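# Switch on the shaker holding four jars

## Task

The shaker already carries the four jars and its timer is preset to 20 seconds; turn the shaker on.

## Robot and tools

Robot: two arms, left_arm and right_arm, each with six joints and a two-finger gripper, plus a wrist camera whose cable counts as part of the arm when it touches anything. Both bases sit on the table: left_arm near (-0.017, +0.301, 0) m and right_arm near (-0.016, -0.296, 0) m in the scene frame, each turned very slightly about z.

Frames. Scene frame: origin at table-top height halfway between the nominal bases, +x away from the robot over the table, +z up, +y toward left_arm. These names do not match left and right in pictures. Fixed cameras and the table use the scene frame. Each arm's hand position, hand quaternion (wxyz), targets and its wrist camera pose are given in that arm's own base frame. A gripper's fingers point along its +z and close along its y; end_effector_position is the point between the pads, about 1 cm short of the tips. Printed hand poses may be off by a few cm, worse when stretched out.

The row. Every command row has 14 numbers: left_arm's six joints then its opening, then right_arm's six joints then its opening, even when one arm stays still. Joint order inside each block is fixed as: waist, wrist roll, wrist yaw, elbow, shoulder, wrist pitch. Joint values are absolute target angles in radians, the same kind as the Joint positions readout. Nominal ranges in that order: waist -2.618 to 3.054, wrist roll -2.094 to 2.094, wrist yaw -1.571 to 1.571, elbow 0 to 3.142, shoulder 0 to 3.142, wrist pitch -1.571 to 1.571. Real ends may differ by up to 0.059; a target beyond that margin and farther out than the present angle is rejected, and one past the real end is clipped, possibly reported as "joint sent to its limit". Opening is absolute on -1 (closed) to +1 (fully open, 0.094 m pad gap); between the extremes it is the grip_measured reading you want. To leave a gripper alone, repeat its current command; 0 means half-shut, not 'no change'. To keep a joint still, resend its Joint targets value.

Tools.
execute_actions: actions is a list of actions; each action is up to 15 rows, one per 1/30 s step, the last row held if fewer are given. cameras: list of names, ["all"], or []; by default images come only with an empty actions list. An empty list also reveals the scene number and current task.
move: target is one 14-number row or a list of up to 15 rows (absolute angles, as above) that the joints follow together on smooth paths, with no obstacle avoidance. speed (rad/s, 0.01 to 12.57, default 0.5) caps the fastest joint; one value or one per target. blend (rad) rounds corners between listed targets; 0 stops at each. opening_speed (per second on the -1..+1 scale, at least 0.2) makes the fingers travel gradually; use it when gripping something fragile. grip_force: newtons per pad, 10 to 50, one value or one per arm; it persists and lower values close slower. blocking=false returns after about 0.5 s while motion continues; a new move then takes over. The result adds a move: line such as done, off_target (settled with some joint over 0.035 rad away), moving, held (a check withheld steps or the clearance check stopped it) or fault, plus limits=held if steps were withheld. done does not mean contact was made or avoided.
wait: seconds 0 to 10; arms keep their last command, a running move goes on.
stop: brakes a running move; fast moves need room to halt.
zoom_image: camera (cam_high, cam_low, cam_over, cam_left_wrist, cam_right_wrist) and region [x0, y0, x1, y1] in image pixels from the top-left, at most 504 by 504; only cameras in the newest image set.
finished_scene: scene is the integer number of the current scene; irreversible, call it only once the shaker is running and stays so with the robot hands off.

Reading results. Joint positions and Joint velocities list each arm's joints in the row order, then the pad gap in m. Joint targets shows what joints are being driven to now. Tool commands shows gripper commands. Joint torques are in the same order (no gripper), include the arm's weight, are noisy and offset, and numbers 1, 4 and 5 wrap at ±28 N m. grip_measured is the finger opening on the command scale; grip_effort_nm is gripper motor effort (negative closing). "joint command not followed" means the clearance check altered some steps. Joints sag or overshoot under friction and load; small turns may not happen; joint targets cannot lead measured angles by more than 0.339 rad (waist, shoulder, elbow) or 2.2 rad (wrist joints), and a step that would shift the gripper over 200 mm gets scaled back.

Cameras: cam_high, cam_low, cam_over are fixed (672x504 pinhole); the wrist cameras are fisheye and may lag while moving. Calibration may be slightly off.

Cautions. Approach the shaker's switch slowly and press only as far as needed; fast or deep contact hits hard. Do not knock the jars or the shaker, let anything fall or leave the table, or let arms, fingers or camera cables collide or press on each other. Avoid holding an arm stretched out or pushing against something for long: motors heat, a MOTOR HOT line warns at 75 °C, an OVER-TEMPERATURE FAULT at 90 °C folds that arm and disables it. Loose objects may be nudged by outside disturbances.

Each tool is called as name(argument=value, ...), one argument or row to a line, values as JSON.

## Session

execute_actions(
  actions=[],
  cameras=["all"],
)

Scene clock: 0.00 s.
left_arm: end_effector_position=(+0.3731, +0.0071, +0.2203) grip_measured=+1.000 grip_effort_nm=n/a end_effector_quat_wxyz=(+0.577, -0.013, +0.807, -0.127) | right_arm: end_effector_position=(+0.3905, +0.0593, +0.2093) grip_measured=+1.000 grip_effort_nm=n/a end_effector_quat_wxyz=(+0.654, -0.017, +0.751, +0.088)
Joint names: [waist, wrist roll, wrist yaw, elbow, shoulder, wrist pitch]
Joint positions: left_arm=[0.189 -0.11 0.37 0.646 1.087 0.11 0.094] | right_arm=[0.146 0.111 -0.01 0.477 1.21 0.605 0.094]
Joint velocities: within noise
Joint torques (N m): no reading
Motor temperatures (°C): left_arm=[25 25 26 32 28 28 28] | right_arm=[25 28 27 34 29 27 27]
Heat: left arm: 32 °C; right arm: 34 °C.
Joint targets: left_arm=[0.189 -0.110 0.372 0.660 1.082 0.118] | right_arm=[0.146 0.111 -0.010 0.481 1.208 0.596]
Tool commands: left_gripper/opening=+1.0 right_gripper/opening=+1.0
camera_calibration:
cam_left_wrist: T_world_to_cam=[[-0.106233, -0.988072, 0.11148, 0.0328262], [-0.742399, 0.00423249, -0.669945, 0.465189], [0.661482, -0.153933, -0.733993, 0.0423642], [0, 0, 0, 1]] pos_world=[0.32082, 0.036987, 0.339086]
cam_right_wrist: T_world_to_cam=[[0.175835, -0.96637, -0.187646, 0.0384159], [-0.63922, 0.0328803, -0.768321, 0.445998], [0.748652, 0.255045, -0.611942, -0.0514498], [0, 0, 0, 1]] pos_world=[0.316854, 0.0355814, 0.318394]

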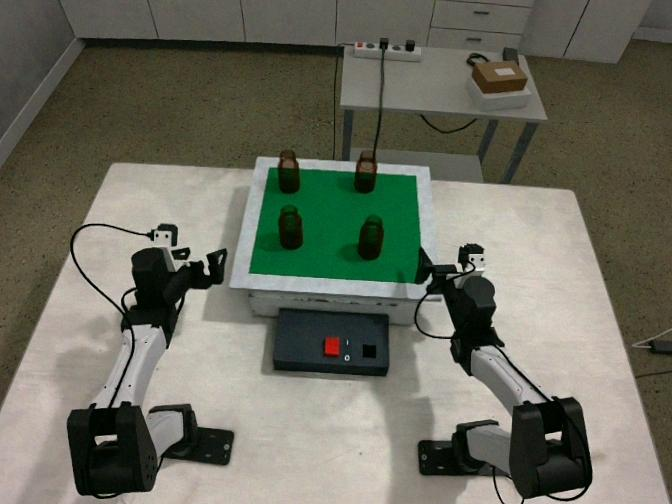

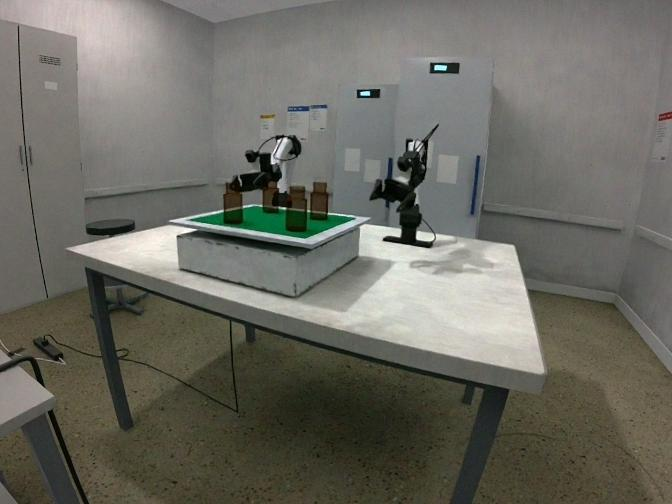

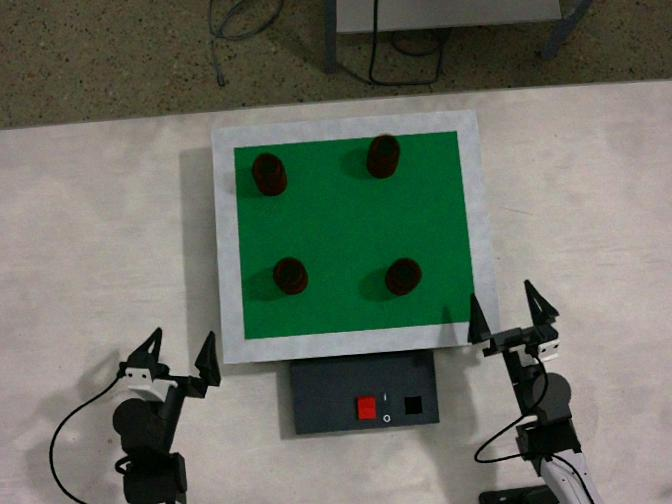

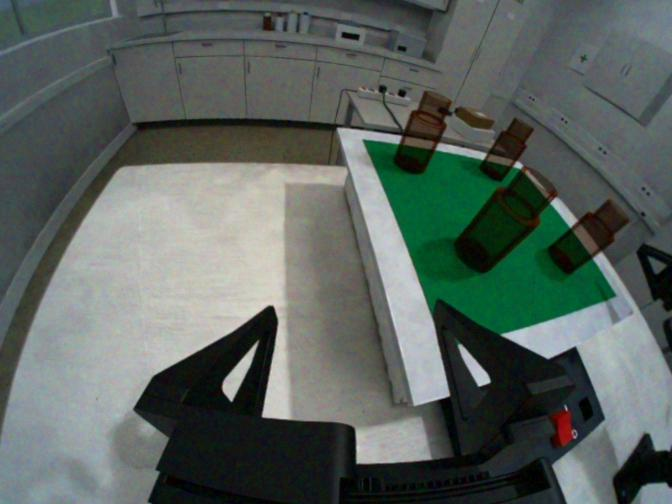

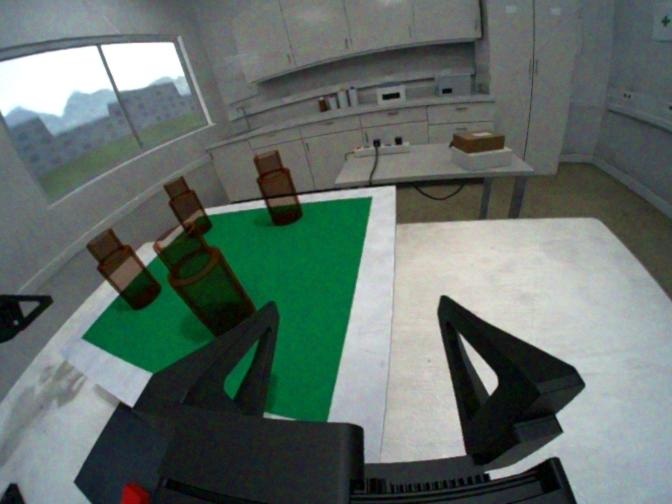

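zoom_image(
  camera="cam_over",
  region=[280, 340, 460, 460],
)

zoom_image(
  camera="cam_high",
  region=[220, 280, 460, 400],
)

Scaled by 2.800 from the camera's 672x504 image, which has a finer 960x720 frame.

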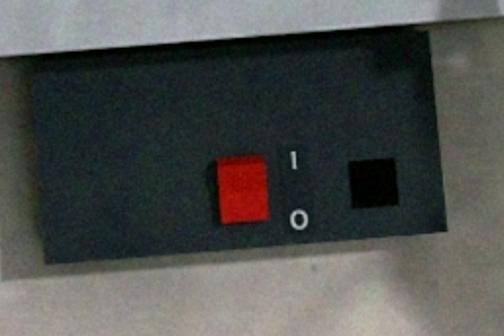

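Scaled by 2.100 from the camera's 672x504 image, which has a finer 960x720 frame.

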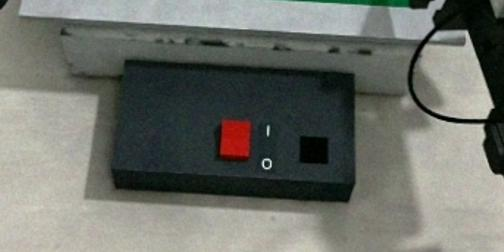

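move(
  target=[
    [-0.10, 0.0, 0.0, 1.28, 0.85, -0.85, -0.94, -0.30, 0.111, -0.010, 0.50, 1.15, 0.596, 1.0],
    [-0.880, 0.0, 0.0, 1.60, 1.734, -1.068, -0.94, -0.30, 0.111, -0.010, 0.50, 1.15, 0.596, 1.0],
    [-0.880, 0.0, 0.0, 1.380, 1.733, -0.830, -0.94, -0.30, 0.111, -0.010, 0.50, 1.15, 0.596, 1.0],
  ],
  speed=[1.3, 1.2, 0.5],
  blend=[0.15, 0.04, 0],
  cameras=["cam_left_wrist", "cam_high", "cam_over"],
)

zoom_image(
  camera="cam_left_wrist",
  region=[260, 200, 420, 320],
)

Scene clock: 6.23 s.
left_arm: end_effector_position=(+0.2549, -0.3130, +0.1121) grip_measured=-0.938 grip_effort_nm=-0.16 end_effector_quat_wxyz=(+0.160, +0.419, +0.890, -0.080) | right_arm: end_effector_position=(+0.3737, -0.1127, +0.2258) grip_measured=+1.000 grip_effort_nm=-0.02 end_effector_quat_wxyz=(+0.674, +0.147, +0.721, -0.061)
Joint names: [waist, wrist roll, wrist yaw, elbow, shoulder, wrist pitch]
Joint positions: left_arm=[-0.885 -0.006 0.005 1.389 1.745 -0.855 0.003] | right_arm=[-0.294 0.111 -0.002 0.477 1.166 0.605 0.094]
Joint torques (N m): left_arm=[0.65 0.12 -0.14 6.52 -8.83 1.24] | right_arm=[-0.65 -0.09 -0.06 11.18 -5.59 1.92]
Heat: left arm: 33 °C; right arm: 35 °C.
Joint targets: left_arm=[-0.881 0.001 0.000 1.382 1.734 -0.829] | right_arm=[-0.299 0.111 -0.003 0.500 1.150 0.596]
move: done
camera_calibration:
cam_left_wrist: T_world_to_cam=[[-0.813448, -0.576247, -0.0790042, 0.0465087], [-0.581079, 0.799179, 0.153817, 0.421618], [-0.0254984, 0.17103, -0.984936, 0.296816], [0, 0, 0, 1]] pos_world=[0.290394, -0.360912, 0.231167]
Images, in order (width x height): cam_high 672x504, cam_over 672x504, cam_left_wrist 672x504.

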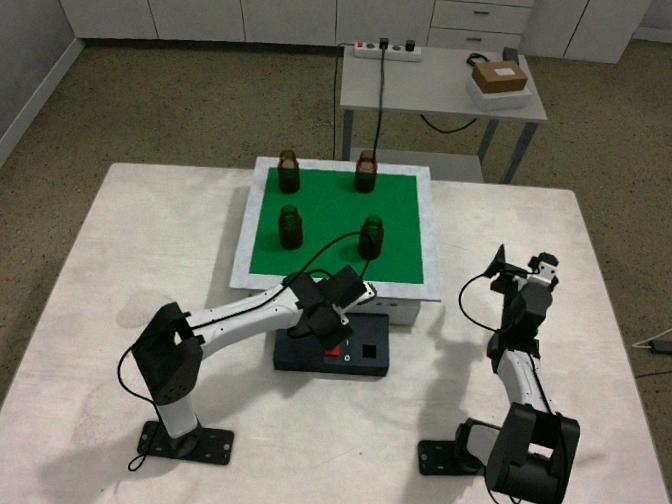

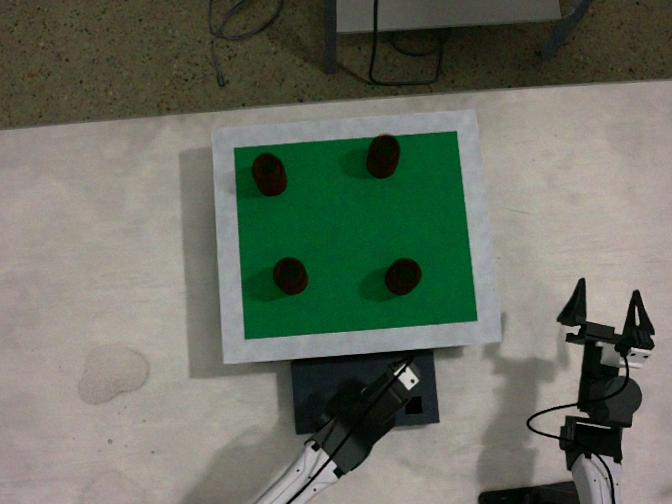

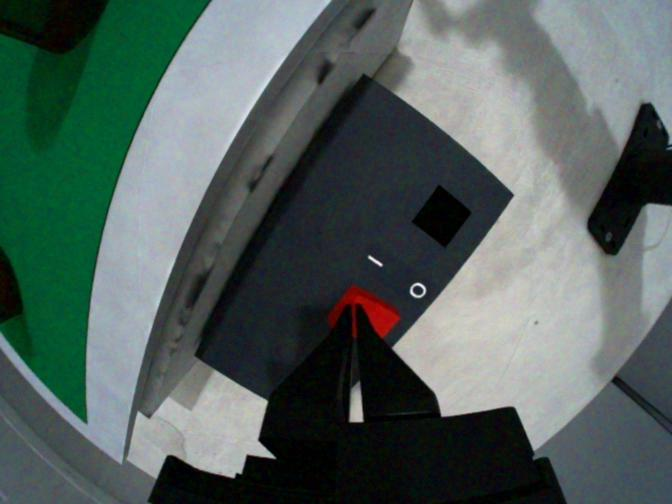

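Scaled by 3.150 from the camera's 672x504 image, which has a finer 960x720 frame.

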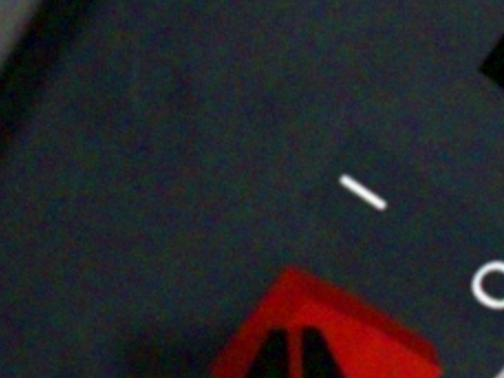

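move(
  target=[
    [-0.880, 0.0, 0.0, 1.260, 1.758, -0.680, -0.94, -0.30, 0.111, -0.003, 0.50, 1.15, 0.596, 1.0],
    [-0.883, 0.0, 0.0, 1.40, 1.71, -0.83, -0.94, -0.30, 0.111, -0.003, 0.50, 1.15, 0.596, 1.0],
    [-0.92, 0.0, 0.0, 1.50, 1.53, -1.054, -0.94, -0.30, 0.111, -0.003, 0.50, 1.15, 0.596, 1.0],
    [-0.60, 0.0, 0.0, 1.40, 1.1, -0.95, -0.94, -0.30, 0.111, -0.003, 0.50, 1.15, 0.596, 1.0],
  ],
  speed=[0.13, 0.35, 0.6, 0.7],
  blend=[0, 0.05, 0.08, 0],
  cameras=["cam_high", "cam_over", "cam_left_wrist"],
)

Scene clock: 11.13 s.
left_arm: end_effector_position=(+0.2527, -0.1761, +0.3270) grip_measured=-0.938 grip_effort_nm=-0.16 end_effector_quat_wxyz=(+0.415, +0.266, +0.860, -0.133) | right_arm: end_effector_position=(+0.3737, -0.1127, +0.2258) grip_measured=+1.000 grip_effort_nm=-0.02 end_effector_quat_wxyz=(+0.674, +0.147, +0.721, -0.061)
Joint names: [waist, wrist roll, wrist yaw, elbow, shoulder, wrist pitch]
Joint positions: left_arm=[-0.607 -0.008 0.002 1.409 1.095 -0.984 0.003] | right_arm=[-0.294 0.111 -0.002 0.477 1.166 0.605 0.094]
Joint torques (N m): left_arm=[0.84 0.11 -0.11 5.94 -1.95 2.1] | right_arm=[-0.7 -0.09 -0.07 11.18 -5.6 1.92]
Heat: left arm: 33 °C; right arm: 36 °C.
Joint targets: left_arm=[-0.600 -0.002 -0.001 1.399 1.099 -0.951] | right_arm=[-0.300 0.111 -0.003 0.500 1.150 0.596]
move: done
camera_calibration:
cam_left_wrist: T_world_to_cam=[[-0.580028, -0.807923, -0.104056, 0.0489642], [-0.728858, 0.571772, -0.376621, 0.448562], [0.363777, -0.142609, -0.920505, 0.310273], [0, 0, 0, 1]] pos_world=[0.242468, -0.172668, 0.45964]
Images, in order (width x height): cam_high 672x504, cam_over 672x504, cam_left_wrist 672x504.

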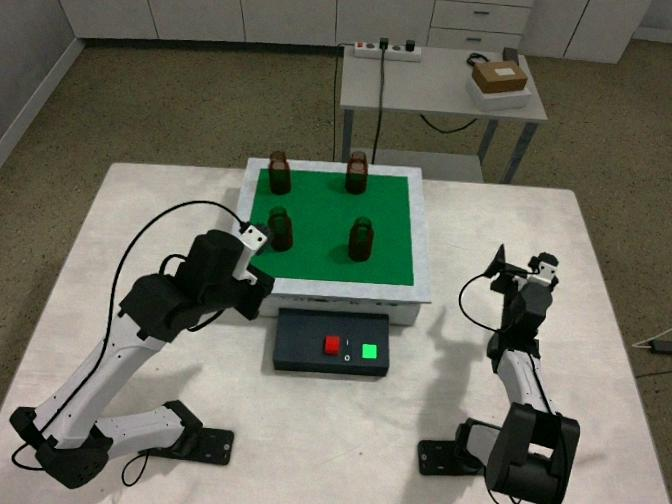

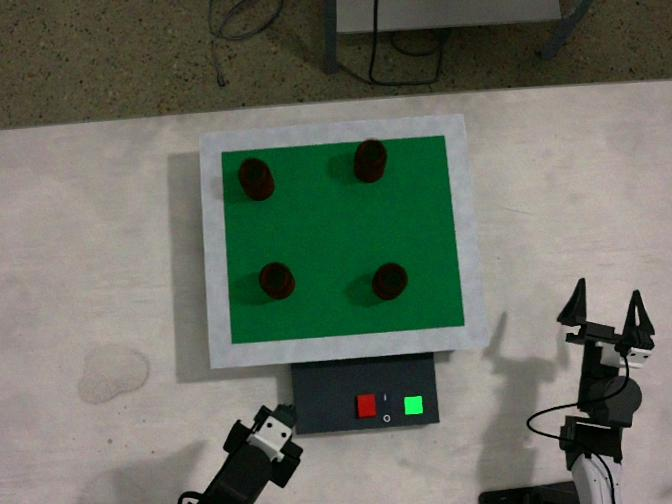

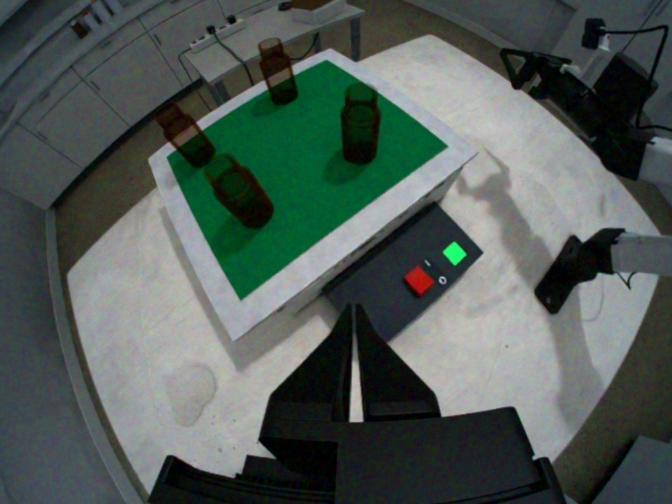

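wait(
  seconds=6,
  cameras=["cam_over"],
)

wait(
  seconds=6,
  cameras=["cam_over"],
)

wait(
  seconds=4.5,
  cameras=["cam_over"],
)

wait(
  seconds=0.4,
  cameras=["cam_over", "cam_high"],
)

Scene clock: 17.50 s.
left_arm: end_effector_position=(+0.2527, -0.1761, +0.3270) grip_measured=-0.938 grip_effort_nm=-0.16 end_effector_quat_wxyz=(+0.415, +0.266, +0.860, -0.133) | right_arm: end_effector_position=(+0.3737, -0.1127, +0.2258) grip_measured=+1.000 grip_effort_nm=-0.02 end_effector_quat_wxyz=(+0.674, +0.147, +0.721, -0.061)
Joint names: [waist, wrist roll, wrist yaw, elbow, shoulder, wrist pitch]
Joint positions: left_arm=[-0.607 -0.008 0.002 1.409 1.095 -0.984 0.003] | right_arm=[-0.294 0.111 -0.002 0.477 1.166 0.605 0.094]
Joint torques (N m): left_arm=[0.91 0.13 -0.11 5.98 -1.83 2.09] | right_arm=[-0.7 -0.09 -0.06 11.18 -5.6 1.92]
Heat: left arm: 34 °C; right arm: 37 °C.
Joint targets: left_arm=[-0.600 -0.002 -0.001 1.399 1.099 -0.951] | right_arm=[-0.300 0.111 -0.003 0.500 1.150 0.596]
Tool commands: left_gripper/opening=-0.94 right_gripper/opening=+1.0
wait: 6.00 s; at rest from the start
Images, in order (width x height): cam_over 672x504.

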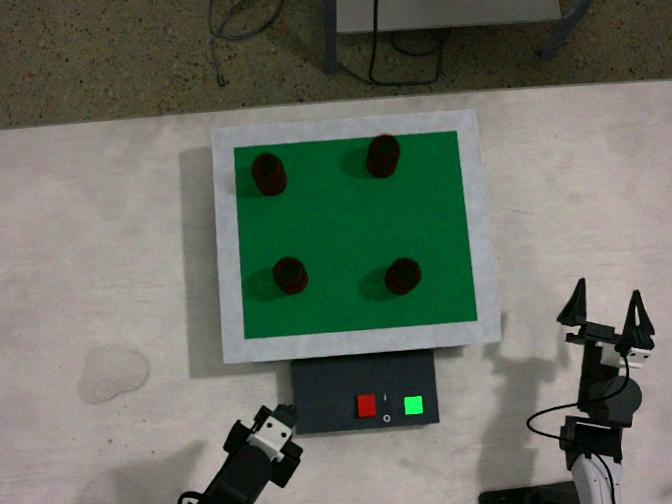

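Scene clock: 23.50 s.
left_arm: end_effector_position=(+0.2527, -0.1761, +0.3270) grip_measured=-0.938 grip_effort_nm=-0.16 end_effector_quat_wxyz=(+0.415, +0.266, +0.860, -0.133) | right_arm: end_effector_position=(+0.3737, -0.1127, +0.2258) grip_measured=+1.000 grip_effort_nm=-0.02 end_effector_quat_wxyz=(+0.674, +0.147, +0.721, -0.061)
Joint names: [waist, wrist roll, wrist yaw, elbow, shoulder, wrist pitch]
Joint positions: left_arm=[-0.607 -0.008 0.002 1.409 1.095 -0.984 0.003] | right_arm=[-0.294 0.111 -0.002 0.477 1.166 0.605 0.094]
Joint torques (N m): left_arm=[0.91 0.06 -0.15 5.87 -1.8 2.08] | right_arm=[-0.72 -0.1 -0.06 11.17 -5.57 1.92]
Motor temperatures (°C): left_arm=[25 25 26 34 30 34 28] | right_arm=[25 28 27 37 30 32 27]
Heat: left arm: 34 °C; right arm: 37 °C.
Joint targets: left_arm=[-0.600 -0.002 -0.001 1.399 1.099 -0.951] | right_arm=[-0.300 0.111 -0.003 0.500 1.150 0.596]
Tool commands: left_gripper/opening=-0.94 right_gripper/opening=+1.0
wait: 6.00 s; at rest by 0.17 s
Images, in order (width x height): cam_over 672x504.

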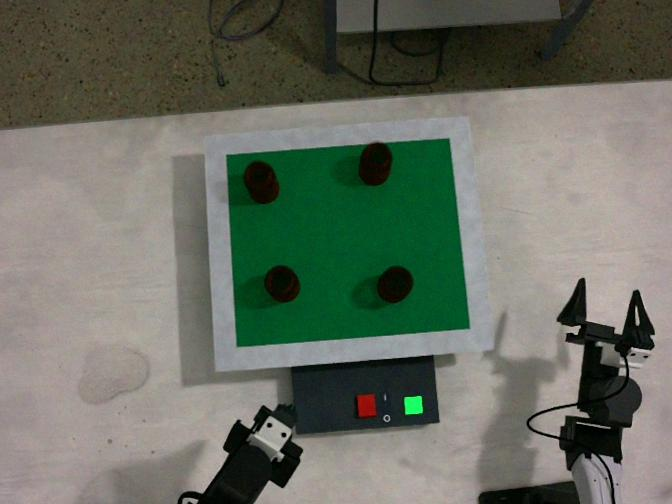

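Scene clock: 28.00 s.
left_arm: end_effector_position=(+0.2527, -0.1761, +0.3270) grip_measured=-0.938 grip_effort_nm=-0.16 end_effector_quat_wxyz=(+0.415, +0.266, +0.860, -0.133) | right_arm: end_effector_position=(+0.3737, -0.1127, +0.2258) grip_measured=+1.000 grip_effort_nm=-0.02 end_effector_quat_wxyz=(+0.674, +0.147, +0.721, -0.061)
Joint names: [waist, wrist roll, wrist yaw, elbow, shoulder, wrist pitch]
Joint positions: left_arm=[-0.607 -0.008 0.002 1.409 1.095 -0.984 0.003] | right_arm=[-0.294 0.111 -0.002 0.477 1.166 0.605 0.094]
Joint torques (N m): left_arm=[0.87 0.13 -0.11 5.98 -1.74 2.11] | right_arm=[-0.72 -0.09 -0.07 11.18 -5.59 1.92]
Heat: left arm: 35 °C; right arm: 38 °C.
Joint targets: left_arm=[-0.600 -0.002 -0.001 1.399 1.099 -0.951] | right_arm=[-0.300 0.111 -0.003 0.500 1.150 0.596]
Tool commands: left_gripper/opening=-0.94 right_gripper/opening=+1.0
wait: 4.50 s; at rest by 0.17 s
Images, in order (width x height): cam_over 672x504.

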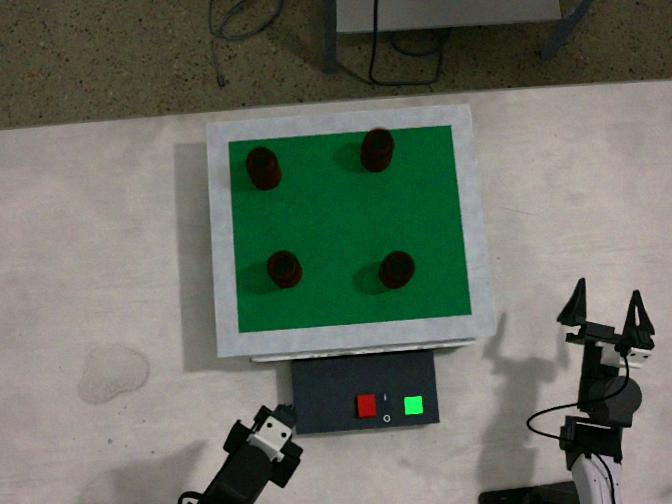

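Scene clock: 28.40 s.
left_arm: end_effector_position=(+0.2527, -0.1761, +0.3270) grip_measured=-0.938 grip_effort_nm=-0.16 end_effector_quat_wxyz=(+0.415, +0.266, +0.860, -0.133) | right_arm: end_effector_position=(+0.3737, -0.1127, +0.2258) grip_measured=+1.000 grip_effort_nm=-0.02 end_effector_quat_wxyz=(+0.674, +0.147, +0.721, -0.061)
Joint names: [waist, wrist roll, wrist yaw, elbow, shoulder, wrist pitch]
Joint positions: left_arm=[-0.607 -0.008 0.002 1.409 1.095 -0.984 0.003] | right_arm=[-0.294 0.111 -0.002 0.477 1.166 0.605 0.094]
Joint torques (N m): left_arm=[0.85 0.1 -0.11 6.09 -1.76 2.08] | right_arm=[-0.72 -0.09 -0.06 11.18 -5.59 1.92]
Heat: left arm: 35 °C; right arm: 38 °C.
Joint targets: left_arm=[-0.600 -0.002 -0.001 1.399 1.099 -0.951] | right_arm=[-0.300 0.111 -0.003 0.500 1.150 0.596]
Tool commands: left_gripper/opening=-0.94 right_gripper/opening=+1.0
wait: 0.40 s; at rest by 0.17 s
Images, in order (width x height): cam_high 672x504, cam_over 672x504.

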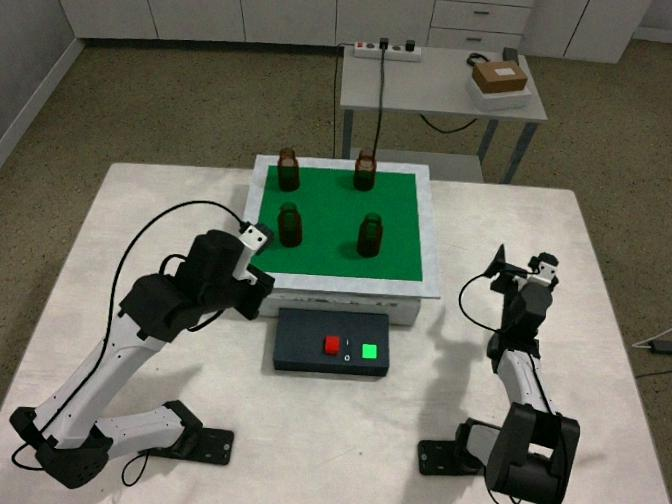

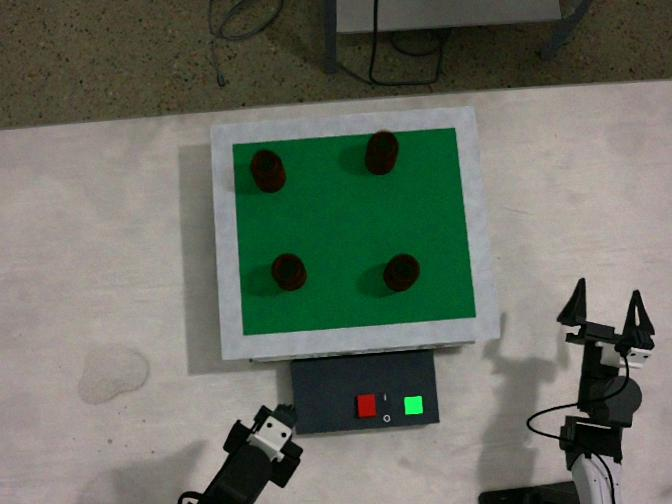

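wait(
  seconds=0.7,
  cameras=["cam_over"],
)

wait(
  seconds=0.3,
  cameras=["cam_over"],
)

Scene clock: 29.30 s.
left_arm: end_effector_position=(+0.2527, -0.1761, +0.3270) grip_measured=-0.938 grip_effort_nm=-0.16 end_effector_quat_wxyz=(+0.415, +0.266, +0.860, -0.133) | right_arm: end_effector_position=(+0.3737, -0.1127, +0.2258) grip_measured=+1.000 grip_effort_nm=-0.02 end_effector_quat_wxyz=(+0.674, +0.147, +0.721, -0.061)
Joint names: [waist, wrist roll, wrist yaw, elbow, shoulder, wrist pitch]
Joint positions: left_arm=[-0.607 -0.008 0.002 1.409 1.095 -0.984 0.003] | right_arm=[-0.294 0.111 -0.002 0.477 1.166 0.605 0.094]
Joint torques (N m): left_arm=[0.87 0.12 -0.12 5.93 -1.85 2.08] | right_arm=[-0.7 -0.09 -0.07 11.19 -5.57 1.92]
Heat: left arm: 35 °C; right arm: 38 °C.
Joint targets: left_arm=[-0.600 -0.002 -0.001 1.399 1.099 -0.951] | right_arm=[-0.300 0.111 -0.003 0.500 1.150 0.596]
Tool commands: left_gripper/opening=-0.94 right_gripper/opening=+1.0
wait: 0.70 s; at rest from the start
Images, in order (width x height): cam_over 672x504.

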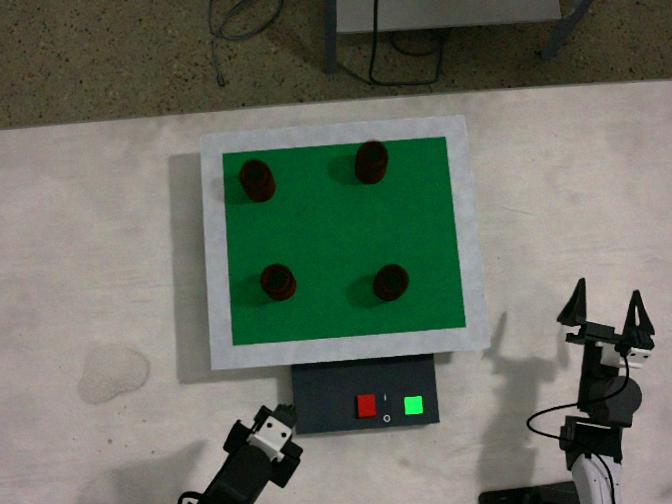

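Scene clock: 29.60 s.
left_arm: end_effector_position=(+0.2527, -0.1761, +0.3270) grip_measured=-0.938 grip_effort_nm=-0.16 end_effector_quat_wxyz=(+0.415, +0.266, +0.860, -0.133) | right_arm: end_effector_position=(+0.3737, -0.1127, +0.2258) grip_measured=+1.000 grip_effort_nm=-0.02 end_effector_quat_wxyz=(+0.674, +0.147, +0.721, -0.061)
Joint names: [waist, wrist roll, wrist yaw, elbow, shoulder, wrist pitch]
Joint positions: left_arm=[-0.607 -0.008 0.002 1.409 1.095 -0.984 0.003] | right_arm=[-0.294 0.111 -0.002 0.477 1.166 0.605 0.094]
Joint torques (N m): left_arm=[0.9 0.1 -0.13 5.87 -1.92 2.08] | right_arm=[-0.72 -0.09 -0.06 11.17 -5.59 1.92]
Heat: left arm: 35 °C; right arm: 38 °C.
Joint targets: left_arm=[-0.600 -0.002 -0.001 1.399 1.099 -0.951] | right_arm=[-0.300 0.111 -0.003 0.500 1.150 0.596]
Tool commands: left_gripper/opening=-0.94 right_gripper/opening=+1.0
wait: 0.30 s; at rest by 0.17 s
Images, in order (width x height): cam_over 672x504.

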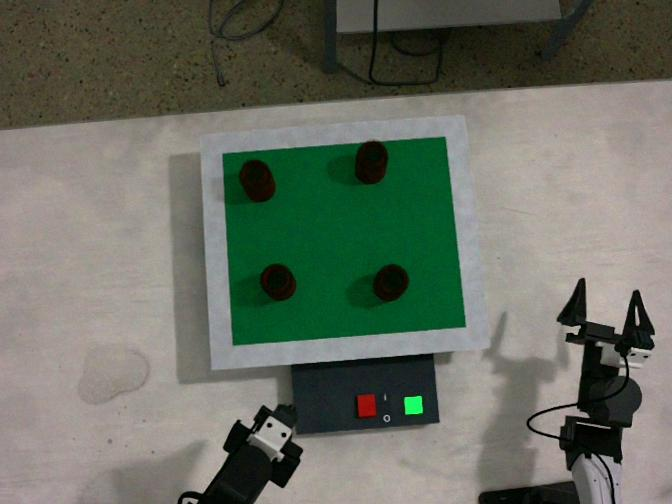

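wait(
  seconds=0.4,
  cameras=["cam_over"],
)

Scene clock: 30.27 s.
left_arm: end_effector_position=(+0.2527, -0.1761, +0.3270) grip_measured=-0.938 grip_effort_nm=-0.16 end_effector_quat_wxyz=(+0.415, +0.266, +0.860, -0.133) | right_arm: end_effector_position=(+0.3737, -0.1127, +0.2258) grip_measured=+1.000 grip_effort_nm=-0.02 end_effector_quat_wxyz=(+0.674, +0.147, +0.721, -0.061)
Joint names: [waist, wrist roll, wrist yaw, elbow, shoulder, wrist pitch]
Joint positions: left_arm=[-0.607 -0.008 0.002 1.409 1.095 -0.984 0.003] | right_arm=[-0.294 0.111 -0.002 0.477 1.166 0.605 0.094]
Joint torques (N m): left_arm=[0.87 0.11 -0.12 6 -1.78 2.12] | right_arm=[-0.72 -0.1 -0.07 11.18 -5.59 1.92]
Heat: left arm: 35 °C; right arm: 38 °C.
Joint targets: left_arm=[-0.600 -0.002 -0.001 1.399 1.099 -0.951] | right_arm=[-0.300 0.111 -0.003 0.500 1.150 0.596]
Tool commands: left_gripper/opening=-0.94 right_gripper/opening=+1.0
wait: 0.40 s; at rest from the start
Images, in order (width x height): cam_over 672x504.

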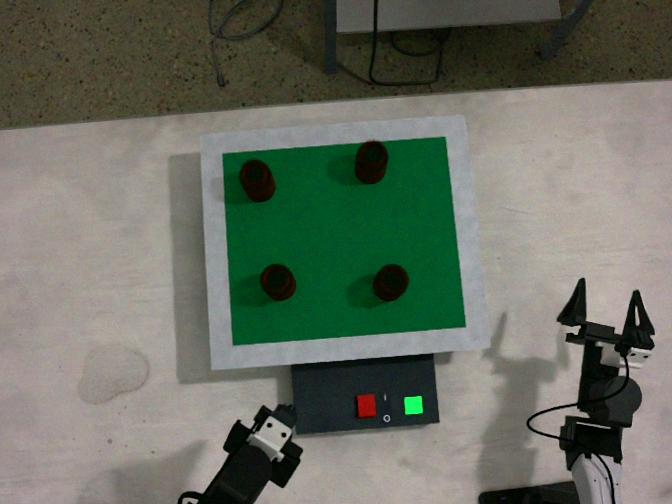

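The platform has stopped moving, and all four jars are still upright on it.

finished_scene(
  scene=2,
)

The scene is finished: the task was done.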